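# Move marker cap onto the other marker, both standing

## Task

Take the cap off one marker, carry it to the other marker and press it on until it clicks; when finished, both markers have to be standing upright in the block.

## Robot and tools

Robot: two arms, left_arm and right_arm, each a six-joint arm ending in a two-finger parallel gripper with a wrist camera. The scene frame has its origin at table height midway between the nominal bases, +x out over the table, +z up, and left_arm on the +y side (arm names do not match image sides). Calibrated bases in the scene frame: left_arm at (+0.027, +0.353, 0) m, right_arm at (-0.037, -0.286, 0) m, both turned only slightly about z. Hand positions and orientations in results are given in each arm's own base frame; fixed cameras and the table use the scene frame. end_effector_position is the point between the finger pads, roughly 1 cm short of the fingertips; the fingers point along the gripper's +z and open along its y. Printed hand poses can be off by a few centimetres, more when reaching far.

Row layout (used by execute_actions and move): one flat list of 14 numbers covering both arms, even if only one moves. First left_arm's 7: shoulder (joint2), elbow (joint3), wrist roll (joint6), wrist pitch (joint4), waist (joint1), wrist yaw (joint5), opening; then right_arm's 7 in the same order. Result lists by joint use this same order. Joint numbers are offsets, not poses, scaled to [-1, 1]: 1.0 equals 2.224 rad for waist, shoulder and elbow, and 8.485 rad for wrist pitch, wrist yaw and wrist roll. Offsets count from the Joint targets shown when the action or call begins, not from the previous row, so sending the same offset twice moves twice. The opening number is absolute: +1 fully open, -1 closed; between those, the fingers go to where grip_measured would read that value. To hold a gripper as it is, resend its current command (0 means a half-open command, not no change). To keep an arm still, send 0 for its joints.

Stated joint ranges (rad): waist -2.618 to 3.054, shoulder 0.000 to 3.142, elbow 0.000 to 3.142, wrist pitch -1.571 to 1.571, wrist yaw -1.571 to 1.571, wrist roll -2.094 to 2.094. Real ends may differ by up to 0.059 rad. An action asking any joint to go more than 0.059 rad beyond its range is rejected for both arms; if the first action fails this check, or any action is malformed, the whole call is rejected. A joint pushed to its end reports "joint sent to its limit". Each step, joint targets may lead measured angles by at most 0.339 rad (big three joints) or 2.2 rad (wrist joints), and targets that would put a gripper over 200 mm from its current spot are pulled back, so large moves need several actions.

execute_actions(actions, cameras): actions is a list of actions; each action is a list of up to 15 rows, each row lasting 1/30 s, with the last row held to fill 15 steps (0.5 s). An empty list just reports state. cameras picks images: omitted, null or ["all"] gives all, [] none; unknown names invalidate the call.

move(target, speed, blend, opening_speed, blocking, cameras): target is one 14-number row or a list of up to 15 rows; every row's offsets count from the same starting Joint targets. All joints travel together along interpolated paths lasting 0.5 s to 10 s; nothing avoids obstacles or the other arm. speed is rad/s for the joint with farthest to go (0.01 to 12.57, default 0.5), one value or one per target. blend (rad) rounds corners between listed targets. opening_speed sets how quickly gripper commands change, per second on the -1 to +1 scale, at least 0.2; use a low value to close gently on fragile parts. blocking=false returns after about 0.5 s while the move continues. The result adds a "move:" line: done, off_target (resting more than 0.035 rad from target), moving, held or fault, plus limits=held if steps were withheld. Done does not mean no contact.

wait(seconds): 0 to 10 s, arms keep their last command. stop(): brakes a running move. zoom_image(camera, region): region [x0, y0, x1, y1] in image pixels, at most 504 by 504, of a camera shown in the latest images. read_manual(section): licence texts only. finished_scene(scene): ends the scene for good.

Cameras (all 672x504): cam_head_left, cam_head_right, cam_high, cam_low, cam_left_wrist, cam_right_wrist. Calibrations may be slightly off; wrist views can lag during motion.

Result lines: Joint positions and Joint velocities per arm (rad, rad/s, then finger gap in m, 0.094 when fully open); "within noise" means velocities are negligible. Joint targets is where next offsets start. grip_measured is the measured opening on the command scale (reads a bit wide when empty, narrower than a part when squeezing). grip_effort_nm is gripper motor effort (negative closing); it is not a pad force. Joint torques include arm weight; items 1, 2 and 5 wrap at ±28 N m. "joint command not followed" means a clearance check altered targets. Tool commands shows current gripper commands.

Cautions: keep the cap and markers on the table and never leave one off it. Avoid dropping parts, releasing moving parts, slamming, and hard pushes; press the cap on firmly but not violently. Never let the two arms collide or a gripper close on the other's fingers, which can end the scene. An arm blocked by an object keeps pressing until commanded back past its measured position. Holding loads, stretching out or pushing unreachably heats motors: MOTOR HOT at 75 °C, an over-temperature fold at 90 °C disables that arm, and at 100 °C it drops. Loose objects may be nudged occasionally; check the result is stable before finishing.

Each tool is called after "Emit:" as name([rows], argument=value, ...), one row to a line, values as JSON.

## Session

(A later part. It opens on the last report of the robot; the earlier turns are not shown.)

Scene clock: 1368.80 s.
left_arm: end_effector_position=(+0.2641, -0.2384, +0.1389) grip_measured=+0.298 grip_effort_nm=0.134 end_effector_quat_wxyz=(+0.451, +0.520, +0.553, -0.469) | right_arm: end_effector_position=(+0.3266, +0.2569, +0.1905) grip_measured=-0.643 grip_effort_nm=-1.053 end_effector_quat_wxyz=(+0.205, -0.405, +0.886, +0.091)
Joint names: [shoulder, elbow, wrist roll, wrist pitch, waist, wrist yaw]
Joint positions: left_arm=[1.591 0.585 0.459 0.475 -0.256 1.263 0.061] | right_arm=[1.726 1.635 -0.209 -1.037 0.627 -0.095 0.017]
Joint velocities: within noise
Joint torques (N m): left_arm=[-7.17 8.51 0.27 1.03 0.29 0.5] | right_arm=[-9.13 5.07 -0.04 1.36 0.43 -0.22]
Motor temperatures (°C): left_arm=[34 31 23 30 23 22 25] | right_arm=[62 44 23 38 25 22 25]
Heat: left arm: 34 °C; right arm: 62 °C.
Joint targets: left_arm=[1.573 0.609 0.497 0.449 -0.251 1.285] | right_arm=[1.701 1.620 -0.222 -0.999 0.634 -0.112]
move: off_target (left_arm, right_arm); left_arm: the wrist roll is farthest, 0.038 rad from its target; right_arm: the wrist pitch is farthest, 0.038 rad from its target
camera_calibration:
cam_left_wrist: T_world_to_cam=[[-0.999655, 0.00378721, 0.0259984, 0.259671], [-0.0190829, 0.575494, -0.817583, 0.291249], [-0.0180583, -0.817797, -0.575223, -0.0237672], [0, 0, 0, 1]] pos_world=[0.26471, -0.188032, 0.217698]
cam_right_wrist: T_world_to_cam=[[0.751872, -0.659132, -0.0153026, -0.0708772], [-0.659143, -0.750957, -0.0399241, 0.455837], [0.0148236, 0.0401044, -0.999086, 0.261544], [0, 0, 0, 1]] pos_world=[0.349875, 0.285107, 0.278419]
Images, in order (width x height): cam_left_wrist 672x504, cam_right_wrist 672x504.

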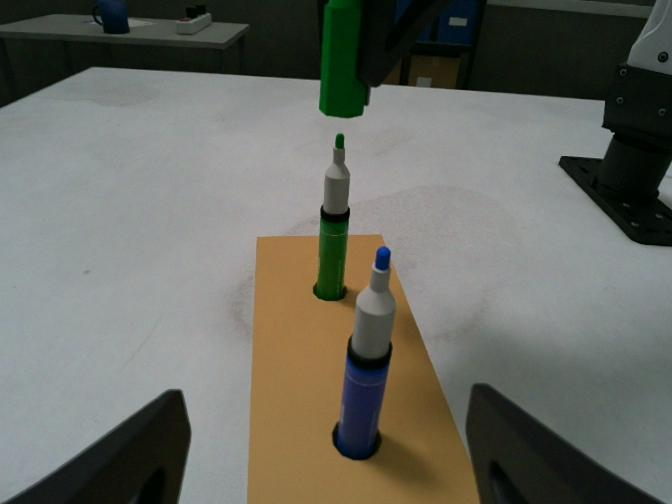

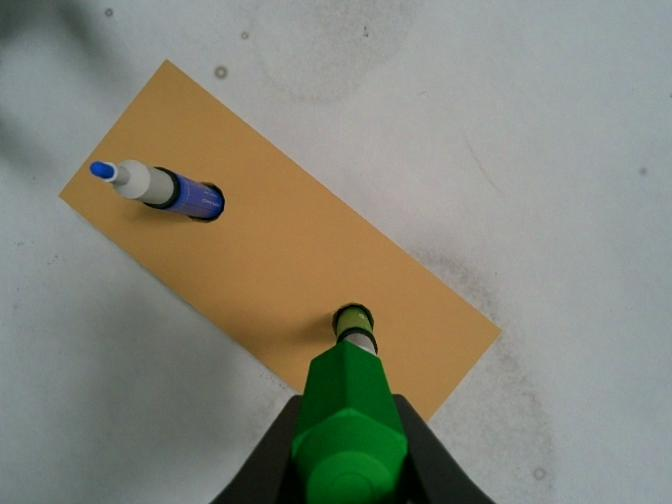

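Emit:
move(target=[0, 0, 0, 0, 0, 0, 0.3, -0.0063, -0.0504, 0, 0.0111, -0.0112, 0, -0.9], speed=0.12, cameras=["cam_left_wrist", "cam_right_wrist"])

Emit:
zoom_image(camera="cam_right_wrist", region=[270, 260, 430, 504])

Emit:
zoom_image(camera="cam_left_wrist", region=[280, 60, 400, 320])

Scene clock: 1395.97 s.
left_arm: end_effector_position=(+0.2641, -0.2384, +0.1389) grip_measured=+0.298 grip_effort_nm=0.139 end_effector_quat_wxyz=(+0.451, +0.520, +0.553, -0.469) | right_arm: end_effector_position=(+0.3276, +0.2516, +0.1687) grip_measured=-0.643 grip_effort_nm=-1.067 end_effector_quat_wxyz=(+0.207, -0.400, +0.888, +0.090)
Joint names: [shoulder, elbow, wrist roll, wrist pitch, waist, wrist yaw]
Joint positions: left_arm=[1.591 0.585 0.459 0.475 -0.256 1.263 0.061] | right_arm=[1.705 1.523 -0.209 -0.943 0.616 -0.095 0.017]
Joint velocities: within noise
Joint torques (N m): left_arm=[-7.3 8.47 0.28 1.08 0.29 0.51] | right_arm=[-8.46 5.11 -0.05 1.34 -0.7 -0.19]
Motor temperatures (°C): left_arm=[34 32 23 30 23 22 25] | right_arm=[60 39 23 38 25 22 25]
Heat: left arm: 34 °C; right arm: 60 °C.
Joint targets: left_arm=[1.573 0.609 0.497 0.449 -0.251 1.285] | right_arm=[1.687 1.508 -0.222 -0.905 0.609 -0.112]
move: off_target (left_arm, right_arm); left_arm: the wrist roll is farthest, 0.038 rad from its target; right_arm: the wrist pitch is farthest, 0.038 rad from its target
camera_calibration:
cam_left_wrist: T_world_to_cam=[[-0.999655, 0.00378721, 0.0259984, 0.259671], [-0.0190829, 0.575494, -0.817583, 0.291249], [-0.0180583, -0.817797, -0.575223, -0.0237672], [0, 0, 0, 1]] pos_world=[0.26471, -0.188032, 0.217698]
cam_right_wrist: T_world_to_cam=[[0.744037, -0.667974, -0.0147827, -0.0707768], [-0.667915, -0.743036, -0.0422607, 0.452936], [0.017245, 0.0413172, -0.998997, 0.238763], [0, 0, 0, 1]] pos_world=[0.351066, 0.279406, 0.256618]
Images, in order (width x height): cam_left_wrist 672x504, cam_right_wrist 672x504.

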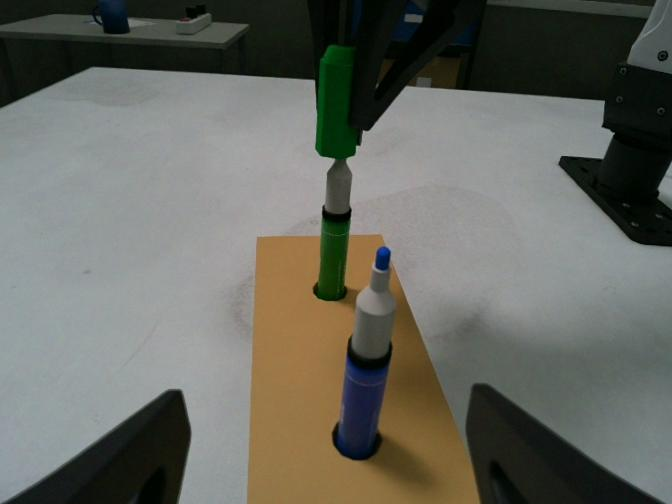

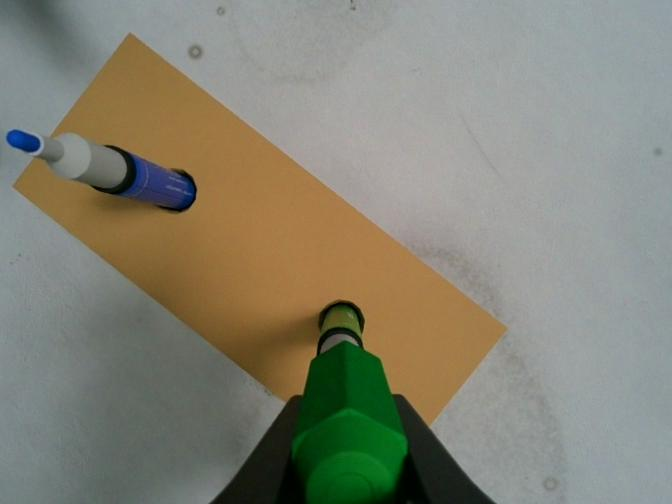

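Scaled by 2.066 from the camera's 672x504 image, which has a finer 960x720 frame.

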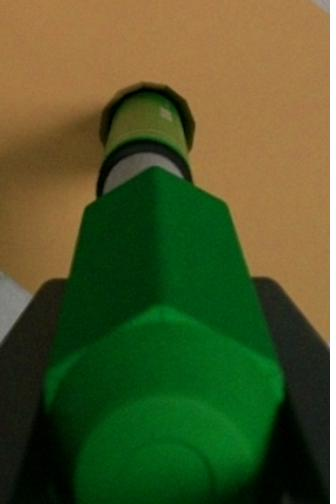

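Scaled by 1.938 from the camera's 672x504 image, which has a finer 960x720 frame.

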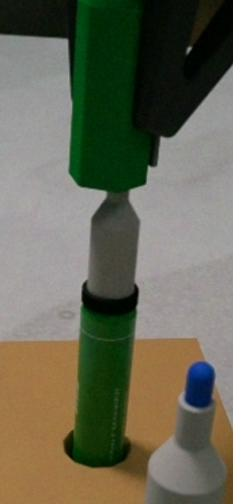

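Emit:
zoom_image(camera="cam_left_wrist", region=[300, 130, 370, 220])

Emit:
zoom_image(camera="cam_right_wrist", region=[300, 285, 390, 375])

Scaled by 5.600 from the camera's 672x504 image, which has a finer 960x720 frame.

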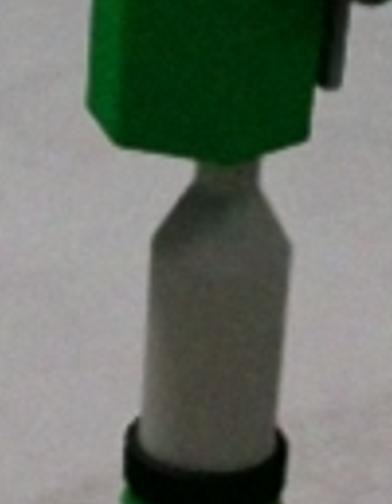

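Scaled by 5.600 from the camera's 672x504 image, which has a finer 960x720 frame.

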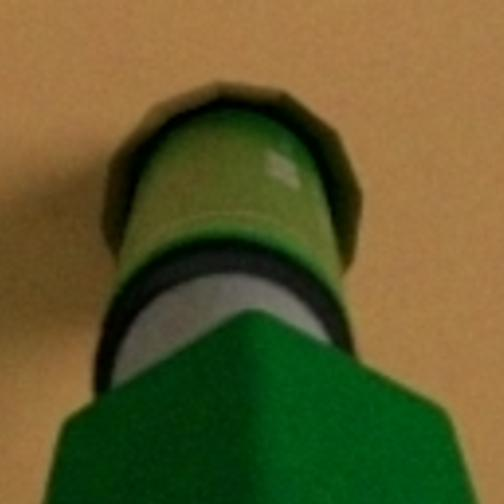

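Emit:
move(target=[0, 0, 0, 0, 0, 0, 0.3, -0.0058, -0.0222, 0, 0.0046, 0.0067, 0, -0.9], speed=0.1, cameras=["cam_left_wrist", "cam_right_wrist"])

Emit:
zoom_image(camera="cam_left_wrist", region=[300, 130, 370, 220])

Emit:
zoom_image(camera="cam_right_wrist", region=[300, 285, 390, 375])

Scene clock: 1490.30 s.
left_arm: end_effector_position=(+0.2641, -0.2384, +0.1389) grip_measured=+0.298 grip_effort_nm=0.134 end_effector_quat_wxyz=(+0.451, +0.520, +0.553, -0.469) | right_arm: end_effector_position=(+0.3256, +0.2511, +0.1585) grip_measured=-0.643 grip_effort_nm=-1.062 end_effector_quat_wxyz=(+0.206, -0.401, +0.888, +0.090)
Joint names: [shoulder, elbow, wrist roll, wrist pitch, waist, wrist yaw]
Joint positions: left_arm=[1.591 0.585 0.459 0.475 -0.256 1.263 0.061] | right_arm=[1.697 1.474 -0.209 -0.903 0.618 -0.095 0.017]
Joint velocities: within noise
Joint torques (N m): left_arm=[-7.27 8.47 0.26 1.1 0.28 0.51] | right_arm=[-8.79 5.08 -0.06 1.33 0.25 -0.19]
Motor temperatures (°C): left_arm=[35 33 23 30 23 22 24] | right_arm=[53 35 23 40 25 22 25]
Heat: left arm: 35 °C; right arm: 53 °C.
Joint targets: left_arm=[1.573 0.609 0.497 0.449 -0.251 1.285] | right_arm=[1.674 1.458 -0.222 -0.866 0.624 -0.112]
move: off_target (left_arm, right_arm); left_arm: the wrist roll is farthest, 0.038 rad from its target; right_arm: the wrist pitch is farthest, 0.037 rad from its target
camera_calibration:
cam_left_wrist: T_world_to_cam=[[-0.999655, 0.00378721, 0.0259984, 0.259671], [-0.0190829, 0.575494, -0.817583, 0.291249], [-0.0180583, -0.817797, -0.575223, -0.0237672], [0, 0, 0, 1]] pos_world=[0.26471, -0.188032, 0.217698]
cam_right_wrist: T_world_to_cam=[[0.745307, -0.666552, -0.0150527, -0.070405], [-0.666522, -0.744341, -0.0413024, 0.450452], [0.0163258, 0.0408159, -0.999033, 0.229195], [0, 0, 0, 1]] pos_world=[0.348967, 0.279006, 0.246519]
Images, in order (width x height): cam_left_wrist 672x504, cam_right_wrist 672x504.

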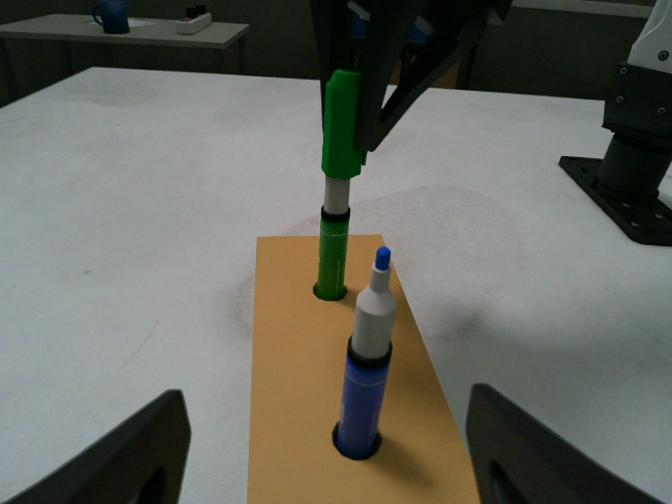

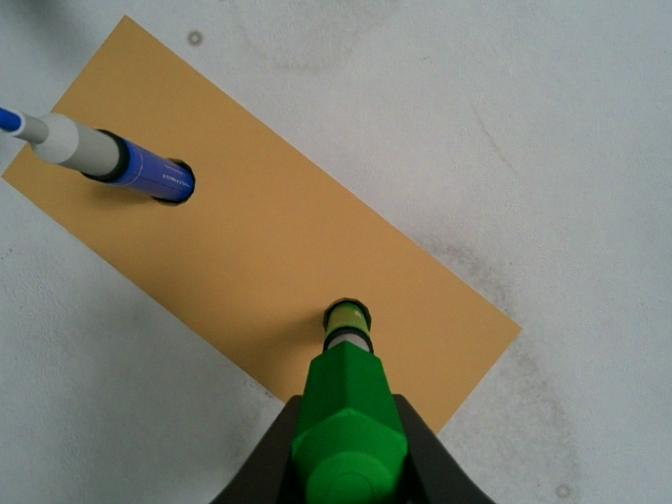

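Scaled by 5.600 from the camera's 672x504 image, which has a finer 960x720 frame.

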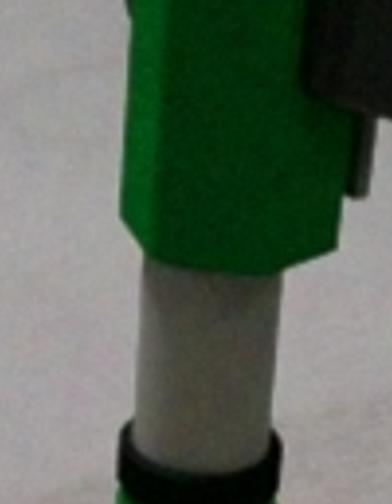

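Scaled by 5.600 from the camera's 672x504 image, which has a finer 960x720 frame.

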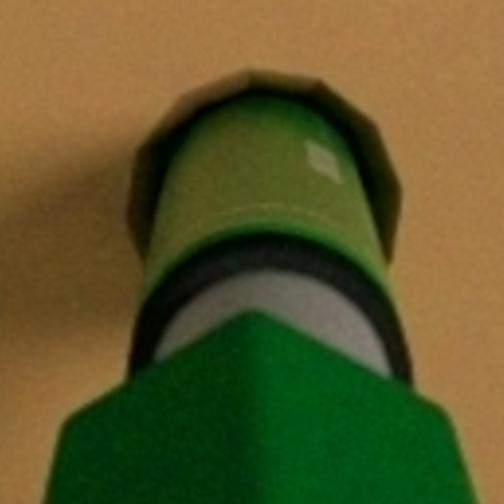

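Emit:
move(target=[0, 0, 0, 0, 0, 0, 0.3, 0, -0.01466, 0, 0.00424, 0, 0, -0.9], speed=0.08, cameras=["cam_left_wrist", "cam_right_wrist"])

Emit:
zoom_image(camera="cam_left_wrist", region=[300, 140, 370, 230])

Emit:
zoom_image(camera="cam_right_wrist", region=[300, 285, 390, 375])

Scene clock: 1528.87 s.
left_arm: end_effector_position=(+0.2641, -0.2384, +0.1389) grip_measured=+0.298 grip_effort_nm=0.134 end_effector_quat_wxyz=(+0.451, +0.520, +0.553, -0.469) | right_arm: end_effector_position=(+0.3260, +0.2514, +0.1510) grip_measured=-0.643 grip_effort_nm=-1.053 end_effector_quat_wxyz=(+0.208, -0.401, +0.888, +0.090)
Joint names: [shoulder, elbow, wrist roll, wrist pitch, waist, wrist yaw]
Joint positions: left_arm=[1.591 0.585 0.459 0.475 -0.256 1.263 0.061] | right_arm=[1.696 1.441 -0.209 -0.868 0.618 -0.095 0.017]
Joint velocities: within noise
Joint torques (N m): left_arm=[-7.16 8.4 0.23 1.06 0.49 0.5] | right_arm=[-8.65 5.18 -0.03 1.34 0.43 -0.18]
Motor temperatures (°C): left_arm=[35 34 23 30 23 22 24] | right_arm=[59 35 23 38 25 22 25]
Heat: left arm: 35 °C; right arm: 59 °C.
Joint targets: left_arm=[1.573 0.609 0.497 0.449 -0.251 1.285] | right_arm=[1.674 1.426 -0.222 -0.830 0.624 -0.112]
move: off_target (left_arm, right_arm); left_arm: the wrist roll is farthest, 0.038 rad from its target; right_arm: the wrist pitch is farthest, 0.038 rad from its target
camera_calibration:
cam_left_wrist: T_world_to_cam=[[-0.999655, 0.00378721, 0.0259984, 0.259671], [-0.0190829, 0.575494, -0.817583, 0.291249], [-0.0180583, -0.817797, -0.575223, -0.0237672], [0, 0, 0, 1]] pos_world=[0.26471, -0.188032, 0.217698]
cam_right_wrist: T_world_to_cam=[[0.74538, -0.666488, -0.0142141, -0.0708444], [-0.66636, -0.744279, -0.0448665, 0.451129], [0.0193238, 0.0429143, -0.998892, 0.220028], [0, 0, 0, 1]] pos_world=[0.349169, 0.279107, 0.239017]
Images, in order (width x height): cam_left_wrist 672x504, cam_right_wrist 672x504.

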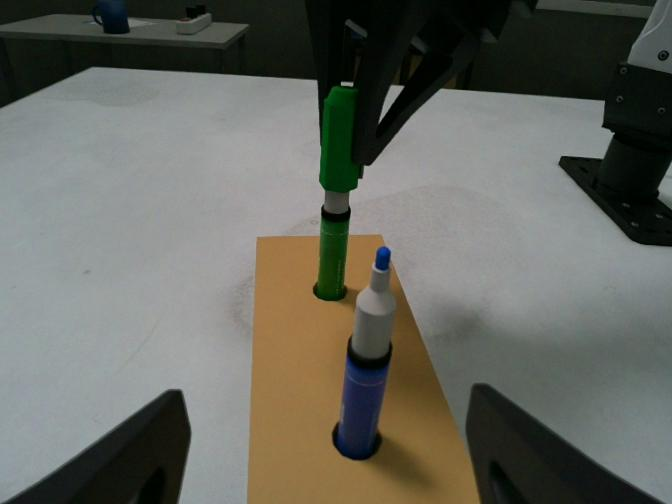

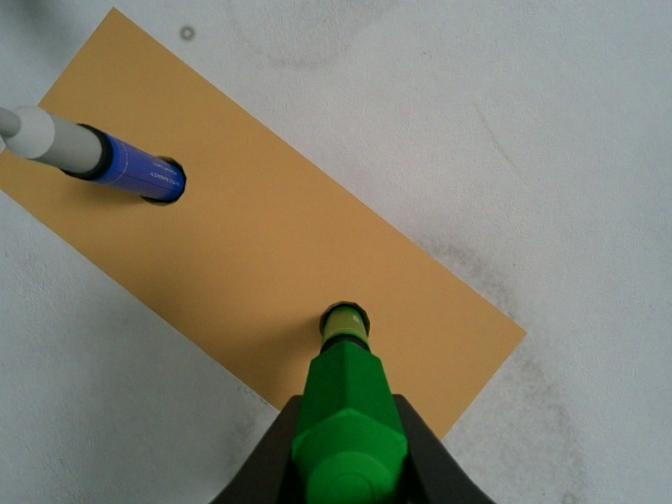

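Scaled by 5.600 from the camera's 672x504 image, which has a finer 960x720 frame.

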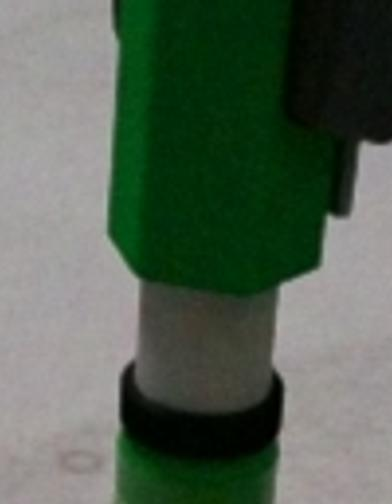

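Scaled by 5.600 from the camera's 672x504 image, which has a finer 960x720 frame.

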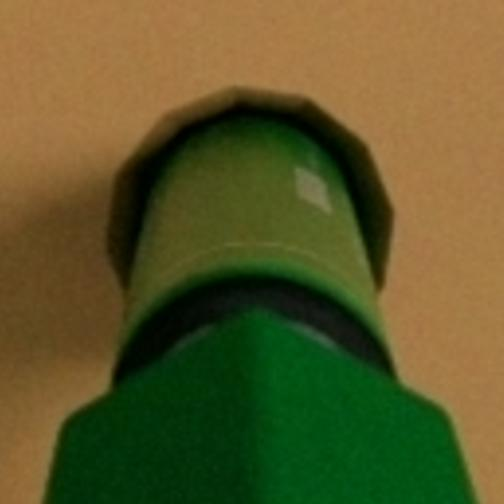

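Emit:
move([
  [0, 0, 0, 0, 0, 0, 0.3, 0, -0.01394, 0, 0.0040, 0, 0, -0.9],
  [0, 0, 0, 0, 0, 0, 0.3, 0.0621, -0.0544, 0, -0.0293, 0, 0, -0.9],
], speed=[0.08, 0.12], cameras=["cam_left_wrist", "cam_right_wrist"])

Emit:
zoom_image(camera="cam_left_wrist", region=[290, 70, 380, 310])

Scene clock: 1561.67 s.
left_arm: end_effector_position=(+0.2641, -0.2384, +0.1389) grip_measured=+0.298 grip_effort_nm=0.129 end_effector_quat_wxyz=(+0.451, +0.520, +0.553, -0.469) | right_arm: end_effector_position=(+0.3193, +0.2489, +0.1247) grip_measured=-0.643 grip_effort_nm=-1.062 end_effector_quat_wxyz=(+0.181, -0.407, +0.891, +0.089)
Joint names: [shoulder, elbow, wrist roll, wrist pitch, waist, wrist yaw]
Joint positions: left_arm=[1.591 0.585 0.459 0.475 -0.256 1.263 0.061] | right_arm=[1.722 1.388 -0.219 -0.845 0.618 -0.105 0.017]
Joint velocities: within noise
Joint torques (N m): left_arm=[-7.3 8.44 0.28 1.1 0.46 0.53] | right_arm=[0.16 -0.44 -0.03 -1.24 0.42 -0.13]
Motor temperatures (°C): left_arm=[35 34 23 30 23 22 24] | right_arm=[59 34 23 39 25 22 26]
Heat: left arm: 35 °C; right arm: 59 °C.
Joint targets: left_arm=[1.573 0.609 0.497 0.449 -0.251 1.285] | right_arm=[1.812 1.305 -0.222 -1.079 0.624 -0.112]
move: off_target (left_arm, right_arm); left_arm: the wrist roll is farthest, 0.038 rad from its target; right_arm: the wrist pitch is farthest, 0.233 rad from its target
camera_calibration:
cam_left_wrist: T_world_to_cam=[[-0.999655, 0.00378721, 0.0259984, 0.259671], [-0.0190829, 0.575494, -0.817583, 0.291249], [-0.0180583, -0.817797, -0.575223, -0.0237672], [0, 0, 0, 1]] pos_world=[0.26471, -0.188032, 0.217698]
cam_right_wrist: T_world_to_cam=[[0.753669, -0.656472, -0.0320598, -0.0708556], [-0.656614, -0.754191, 0.0073604, 0.436453], [-0.0290111, 0.0155036, -0.999459, 0.216433], [0, 0, 0, 1]] pos_world=[0.346262, 0.279299, 0.210831]
Images, in order (width x height): cam_left_wrist 672x504, cam_right_wrist 672x504.

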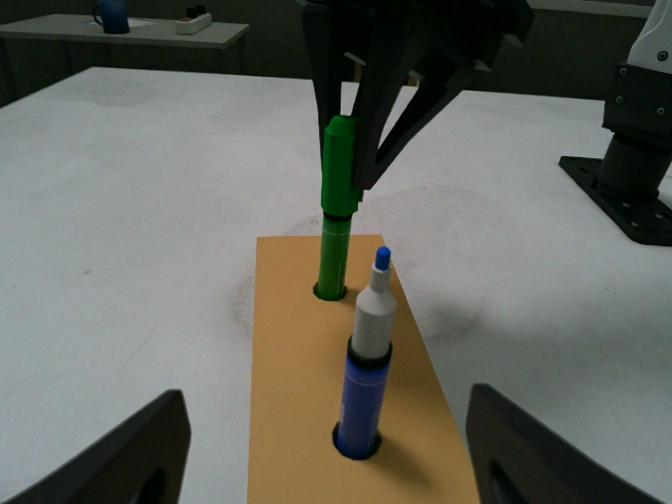

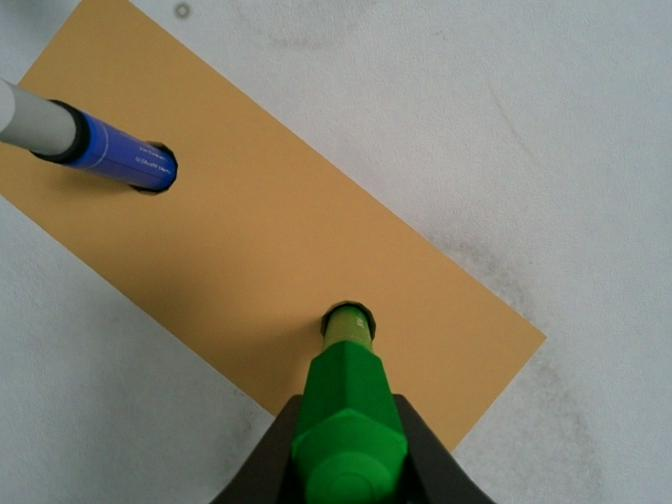

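Scaled by 2.100 from the camera's 672x504 image, which has a finer 960x720 frame.

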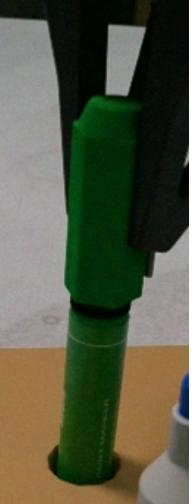

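Emit:
zoom_image(camera="cam_left_wrist", region=[305, 180, 375, 270])

Emit:
zoom_image(camera="cam_right_wrist", region=[300, 285, 390, 375])

Scaled by 5.600 from the camera's 672x504 image, which has a finer 960x720 frame.

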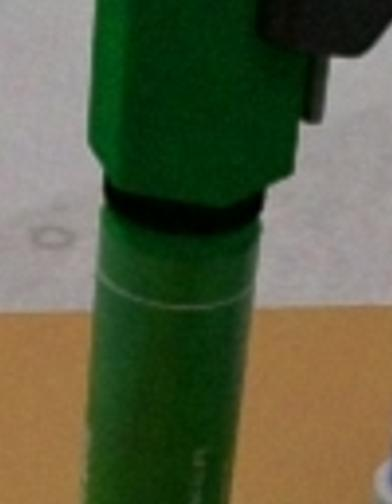

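Scaled by 5.600 from the camera's 672x504 image, which has a finer 960x720 frame.

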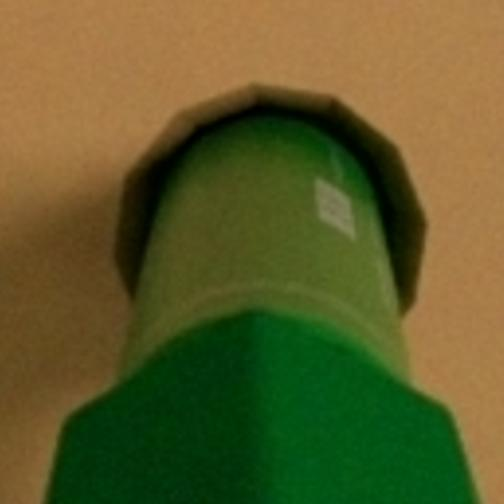

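Emit:
move(target=[0, 0, 0, 0, 0, 0, 0.3, 0.0391, -0.0256, 0, 0, 0, 0, -0.9], speed=0.08, cameras=["cam_left_wrist", "cam_right_wrist"])

Emit:
zoom_image(camera="cam_left_wrist", region=[305, 180, 375, 270])

Scene clock: 1606.33 s.
left_arm: end_effector_position=(+0.2641, -0.2384, +0.1389) grip_measured=+0.298 grip_effort_nm=0.129 end_effector_quat_wxyz=(+0.451, +0.520, +0.553, -0.469) | right_arm: end_effector_position=(+0.3188, +0.2496, +0.1192) grip_measured=-0.643 grip_effort_nm=-1.053 end_effector_quat_wxyz=(+0.174, -0.408, +0.892, +0.090)
Joint names: [shoulder, elbow, wrist roll, wrist pitch, waist, wrist yaw]
Joint positions: left_arm=[1.591 0.585 0.459 0.475 -0.256 1.263 0.061] | right_arm=[1.735 1.387 -0.219 -0.844 0.618 -0.11 0.017]
Joint velocities: within noise
Joint torques (N m): left_arm=[-7.21 8.46 0.24 1.06 0.49 0.49] | right_arm=[6.01 -4.78 -0.04 -1.25 0.39 -0.11]
Motor temperatures (°C): left_arm=[36 35 23 30 23 22 24] | right_arm=[45 31 23 37 25 22 26]
Heat: left arm: 36 °C; right arm: 45 °C.
Joint targets: left_arm=[1.573 0.609 0.497 0.449 -0.251 1.285] | right_arm=[1.899 1.248 -0.222 -1.079 0.624 -0.112]
move: off_target (left_arm, right_arm); left_arm: the wrist roll is farthest, 0.038 rad from its target; right_arm: the wrist pitch is farthest, 0.235 rad from its target
camera_calibration:
cam_left_wrist: T_world_to_cam=[[-0.999655, 0.00378721, 0.0259984, 0.259671], [-0.0190829, 0.575494, -0.817583, 0.291249], [-0.0180583, -0.817797, -0.575223, -0.0237672], [0, 0, 0, 1]] pos_world=[0.26471, -0.188032, 0.217698]
cam_right_wrist: T_world_to_cam=[[0.754257, -0.655396, -0.0393983, -0.0697827], [-0.655194, -0.755205, 0.0196375, 0.434997], [-0.0426241, 0.0110018, -0.999031, 0.216234], [0, 0, 0, 1]] pos_world=[0.346858, 0.280398, 0.204733]
Images, in order (width x height): cam_left_wrist 672x504, cam_right_wrist 672x504.

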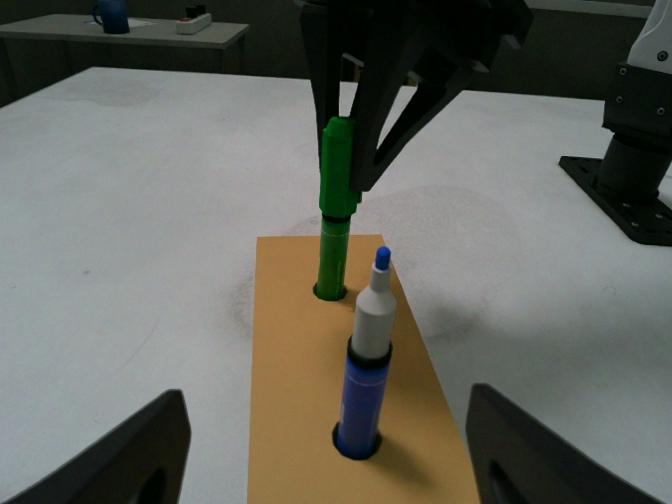

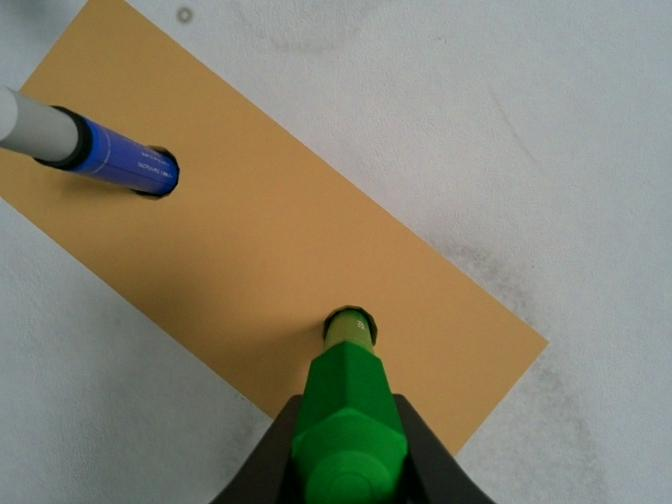

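Scaled by 5.600 from the camera's 672x504 image, which has a finer 960x720 frame.

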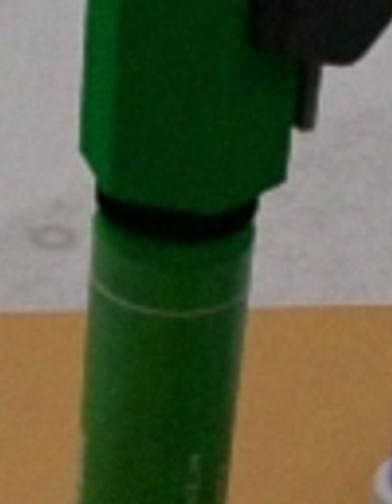

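Emit:
move(target=[0, 0, 0, 0, 0, 0, 0.3, -0.1003, 0.0935, 0, 0.0293, 0, 0, -0.9], speed=0.15, cameras=["cam_left_wrist", "cam_right_wrist"])

Emit:
zoom_image(camera="cam_left_wrist", region=[290, 70, 380, 310])

Scene clock: 1631.87 s.
left_arm: end_effector_position=(+0.2641, -0.2384, +0.1389) grip_measured=+0.298 grip_effort_nm=0.134 end_effector_quat_wxyz=(+0.451, +0.520, +0.553, -0.469) | right_arm: end_effector_position=(+0.3266, +0.2538, +0.1474) grip_measured=-0.643 grip_effort_nm=-1.057 end_effector_quat_wxyz=(+0.211, -0.406, +0.884, +0.094)
Joint names: [shoulder, elbow, wrist roll, wrist pitch, waist, wrist yaw]
Joint positions: left_arm=[1.591 0.585 0.459 0.475 -0.256 1.263 0.061] | right_arm=[1.698 1.426 -0.219 -0.844 0.618 -0.104 0.017]
Joint velocities: within noise
Joint torques (N m): left_arm=[-7.24 8.44 0.22 1.08 0.44 0.53] | right_arm=[-8.7 8.81 -0.05 1.14 0.49 -0.11]
Motor temperatures (°C): left_arm=[36 35 23 30 23 22 24] | right_arm=[45 30 23 37 25 22 26]
Heat: left arm: 36 °C; right arm: 45 °C.
Joint targets: left_arm=[1.573 0.609 0.497 0.449 -0.251 1.285] | right_arm=[1.676 1.456 -0.222 -0.830 0.624 -0.112]
move: off_target (left_arm); left_arm: the wrist roll is farthest, 0.038 rad from its target
camera_calibration:
cam_left_wrist: T_world_to_cam=[[-0.999655, 0.00378721, 0.0259984, 0.259671], [-0.0190829, 0.575494, -0.817583, 0.291249], [-0.0180583, -0.817797, -0.575223, -0.0237672], [0, 0, 0, 1]] pos_world=[0.26471, -0.188032, 0.217698]
cam_right_wrist: T_world_to_cam=[[0.754466, -0.656148, -0.0158639, -0.0751022], [-0.65593, -0.752921, -0.0535317, 0.453186], [0.0231804, 0.0507934, -0.99844, 0.213076], [0, 0, 0, 1]] pos_world=[0.348981, 0.281112, 0.235812]
Images, in order (width x height): cam_left_wrist 672x504, cam_right_wrist 672x504.

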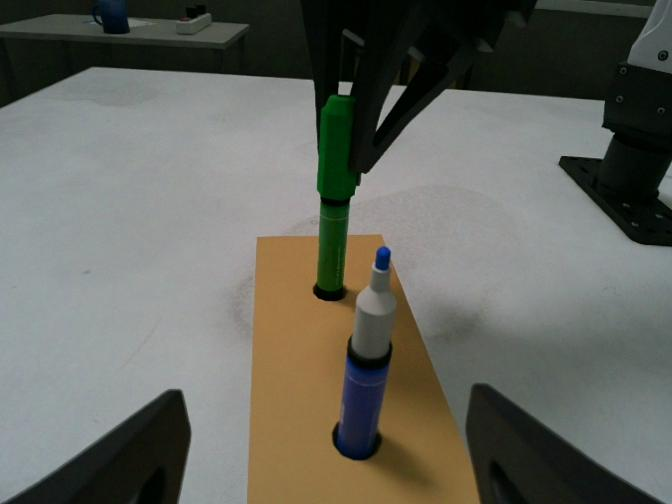

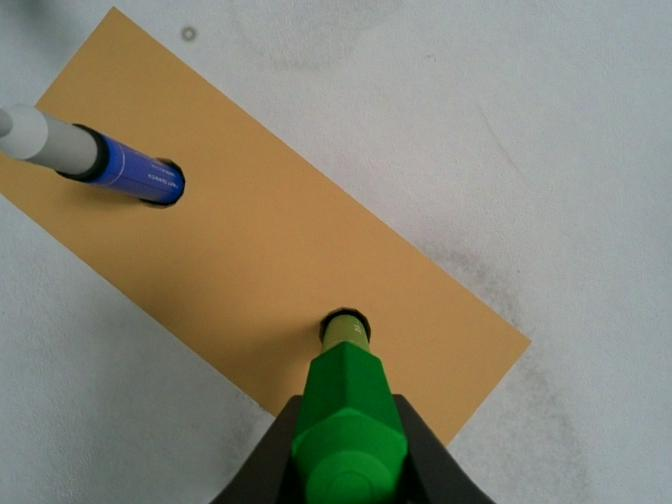

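Scaled by 2.100 from the camera's 672x504 image, which has a finer 960x720 frame.

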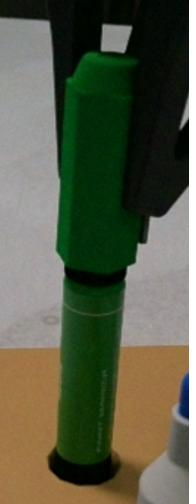

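Emit:
move([
  [0, 0, 0, 0, 0, 0, 0.3, 0, -0.0351, 0, 0.0070, 0, 0, -0.9],
  [0, 0, 0, 0, 0, 0, 0.3, 0, -0.0351, 0, 0.0070, 0, 0, -0.15],
], speed=0.06, opening_speed=0.6, cameras=["cam_left_wrist", "cam_right_wrist"])

Emit:
zoom_image(camera="cam_left_wrist", region=[290, 70, 380, 310])

Scene clock: 1649.30 s.
left_arm: end_effector_position=(+0.2641, -0.2384, +0.1389) grip_measured=+0.298 grip_effort_nm=0.134 end_effector_quat_wxyz=(+0.451, +0.520, +0.553, -0.469) | right_arm: end_effector_position=(+0.3267, +0.2538, +0.1392) grip_measured=-0.152 grip_effort_nm=0.071 end_effector_quat_wxyz=(+0.212, -0.405, +0.885, +0.095)
Joint names: [shoulder, elbow, wrist roll, wrist pitch, waist, wrist yaw]
Joint positions: left_arm=[1.591 0.585 0.459 0.475 -0.256 1.263 0.061] | right_arm=[1.698 1.393 -0.216 -0.808 0.618 -0.104 0.04]
Joint velocities: within noise
Joint torques (N m): left_arm=[-7.19 8.39 0.28 1.11 0.4 0.49] | right_arm=[-8.8 5.16 -0.03 1.38 0.39 -0.15]
Motor temperatures (°C): left_arm=[36 35 23 30 23 22 24] | right_arm=[48 32 23 37 25 22 26]
Heat: left arm: 36 °C; right arm: 48 °C.
Joint targets: left_arm=[1.573 0.609 0.497 0.449 -0.251 1.285] | right_arm=[1.676 1.378 -0.222 -0.771 0.624 -0.112]
move: off_target (left_arm, right_arm); target 2's new numbers were sent with right_arm's wrist pitch 0.045 rad from that target; left_arm: the wrist roll is farthest, 0.038 rad from its target; right_arm: the wrist pitch is farthest, 0.038 rad from its target
camera_calibration:
cam_left_wrist: T_world_to_cam=[[-0.999655, 0.00378721, 0.0259984, 0.259671], [-0.0190829, 0.575494, -0.817583, 0.291249], [-0.0180583, -0.817797, -0.575223, -0.0237672], [0, 0, 0, 1]] pos_world=[0.26471, -0.188032, 0.217698]
cam_right_wrist: T_world_to_cam=[[0.75269, -0.658163, -0.0167058, -0.0740581], [-0.657937, -0.751022, -0.0555405, 0.453291], [0.0240083, 0.0527961, -0.998317, 0.204116], [0, 0, 0, 1]] pos_world=[0.349079, 0.280913, 0.227711]
Images, in order (width x height): cam_left_wrist 672x504, cam_right_wrist 672x504.

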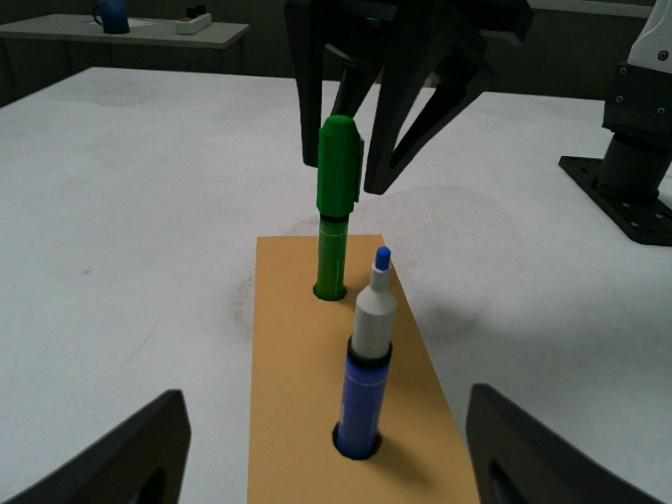

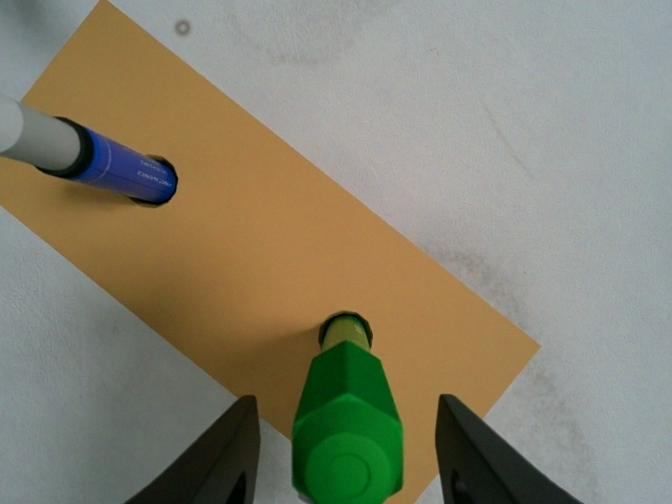

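Scaled by 2.100 from the camera's 672x504 image, which has a finer 960x720 frame.

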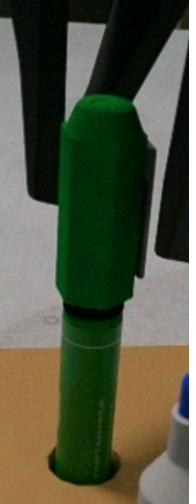

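Emit:
move(target=[0, 0, 0, 0, 0, 0, 0.3, -0.0459, 0.0962, 0, -0.0423, -0.0135, 0, -0.15], speed=0.25)

Emit:
zoom_image(camera="cam_high", region=[260, 190, 360, 310])

Emit:
zoom_image(camera="cam_left_wrist", region=[260, 70, 440, 480])

Scene clock: 1658.10 s.
left_arm: end_effector_position=(+0.2641, -0.2384, +0.1389) grip_measured=+0.298 grip_effort_nm=0.129 end_effector_quat_wxyz=(+0.451, +0.520, +0.553, -0.469) | right_arm: end_effector_position=(+0.3009, +0.2274, +0.2108) grip_measured=-0.152 grip_effort_nm=0.071 end_effector_quat_wxyz=(+0.207, -0.396, +0.890, +0.092)
Joint names: [shoulder, elbow, wrist roll, wrist pitch, waist, wrist yaw]
Joint positions: left_arm=[1.591 0.585 0.459 0.475 -0.256 1.263 0.061] | right_arm=[1.59 1.567 -0.213 -1.103 0.6 -0.104 0.04]
Joint velocities: within noise
Joint torques (N m): left_arm=[-7.2 8.43 0.24 1.07 0.39 0.52] | right_arm=[-7.19 8.27 -0.08 0.7 -0.66 -0.11]
Motor temperatures (°C): left_arm=[36 35 23 30 23 22 24] | right_arm=[50 32 23 38 25 22 25]
Heat: left arm: 36 °C; right arm: 50 °C.
Joint targets: left_arm=[1.573 0.609 0.497 0.449 -0.251 1.285] | right_arm=[1.574 1.592 -0.222 -1.130 0.594 -0.112]
move: off_target (left_arm); left_arm: the wrist roll is farthest, 0.038 rad from its target
camera_calibration:
cam_left_wrist: T_world_to_cam=[[-0.999655, 0.00378721, 0.0259984, 0.259671], [-0.0190829, 0.575494, -0.817583, 0.291249], [-0.0180583, -0.817797, -0.575223, -0.0237672], [0, 0, 0, 1]] pos_world=[0.26471, -0.188032, 0.217698]
cam_right_wrist: T_world_to_cam=[[0.738943, -0.673443, -0.0209327, -0.0624015], [-0.673624, -0.737786, -0.0436116, 0.419636], [0.013926, 0.0463273, -0.998829, 0.282149], [0, 0, 0, 1]] pos_world=[0.324859, 0.254507, 0.298814]

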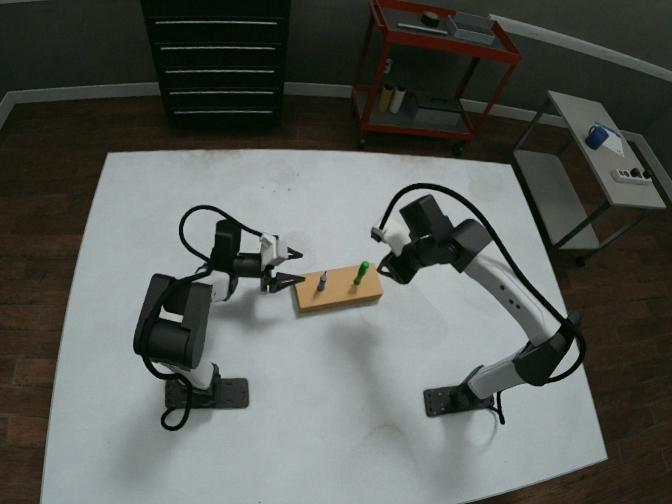

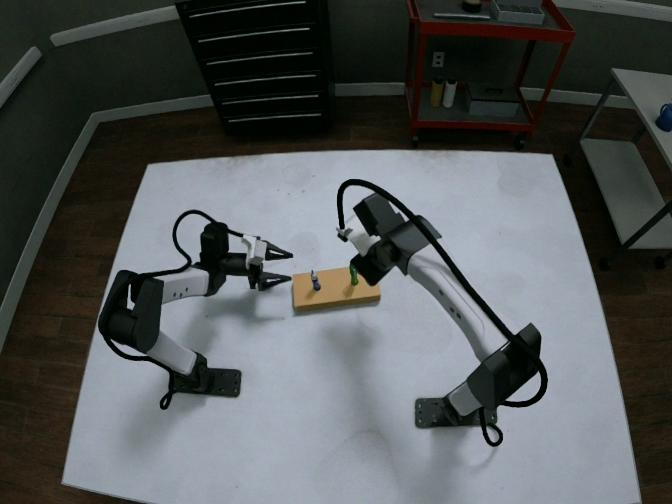

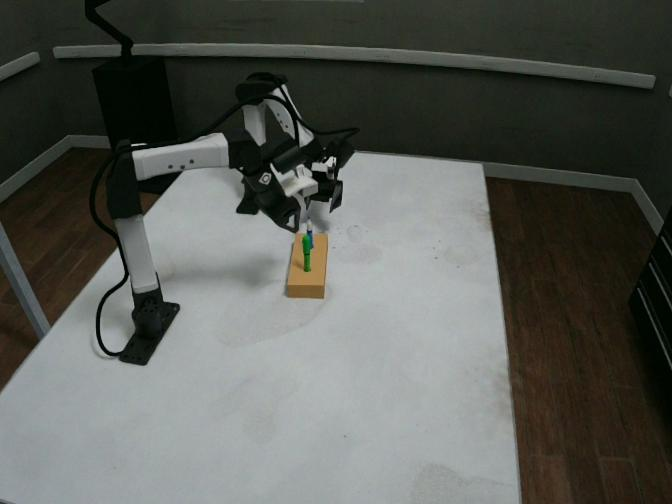

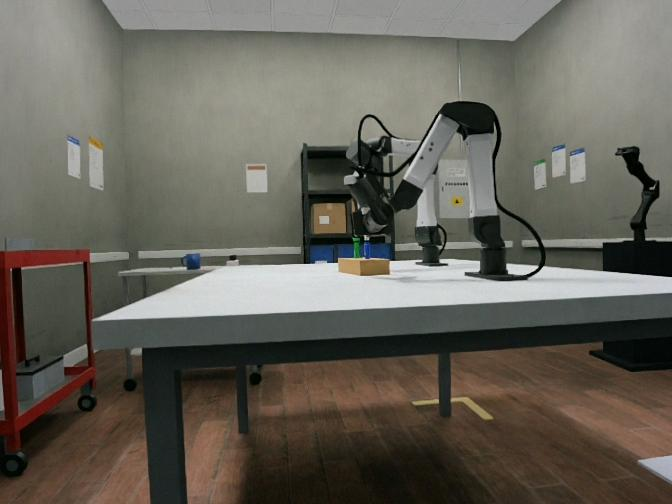

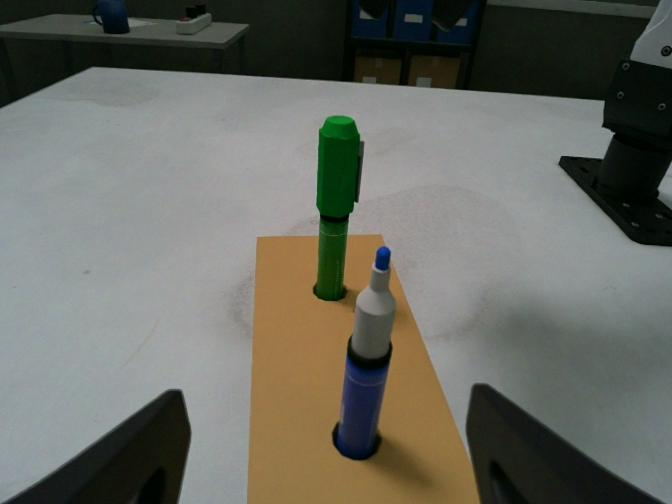

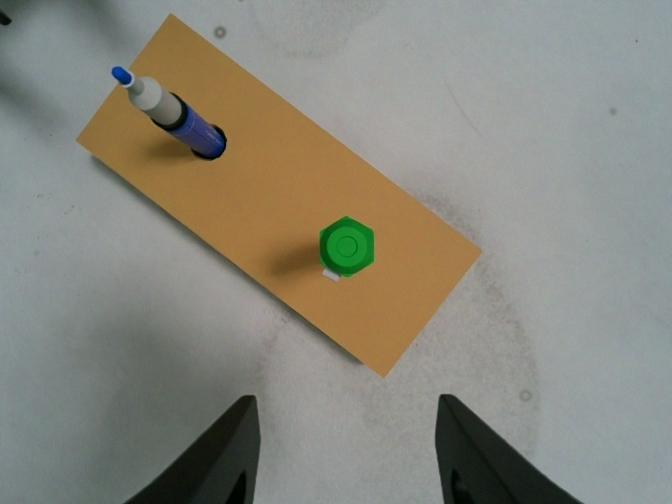

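Scaled by 4.200 from the camera's 672x504 image, which has a finer 960x720 frame.

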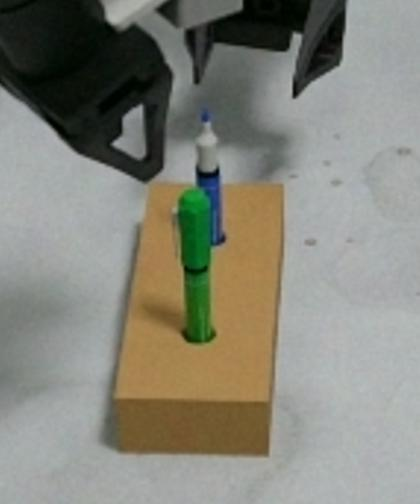

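Scaled by 1.229 from the camera's 672x504 image, which has a finer 960x720 frame.

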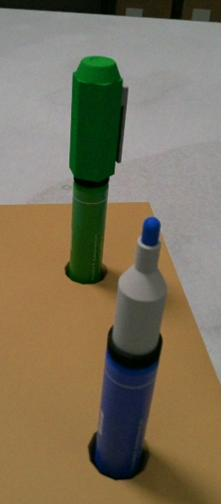

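Emit:
finished_scene(scene=1)

The scene is finished: the task was done.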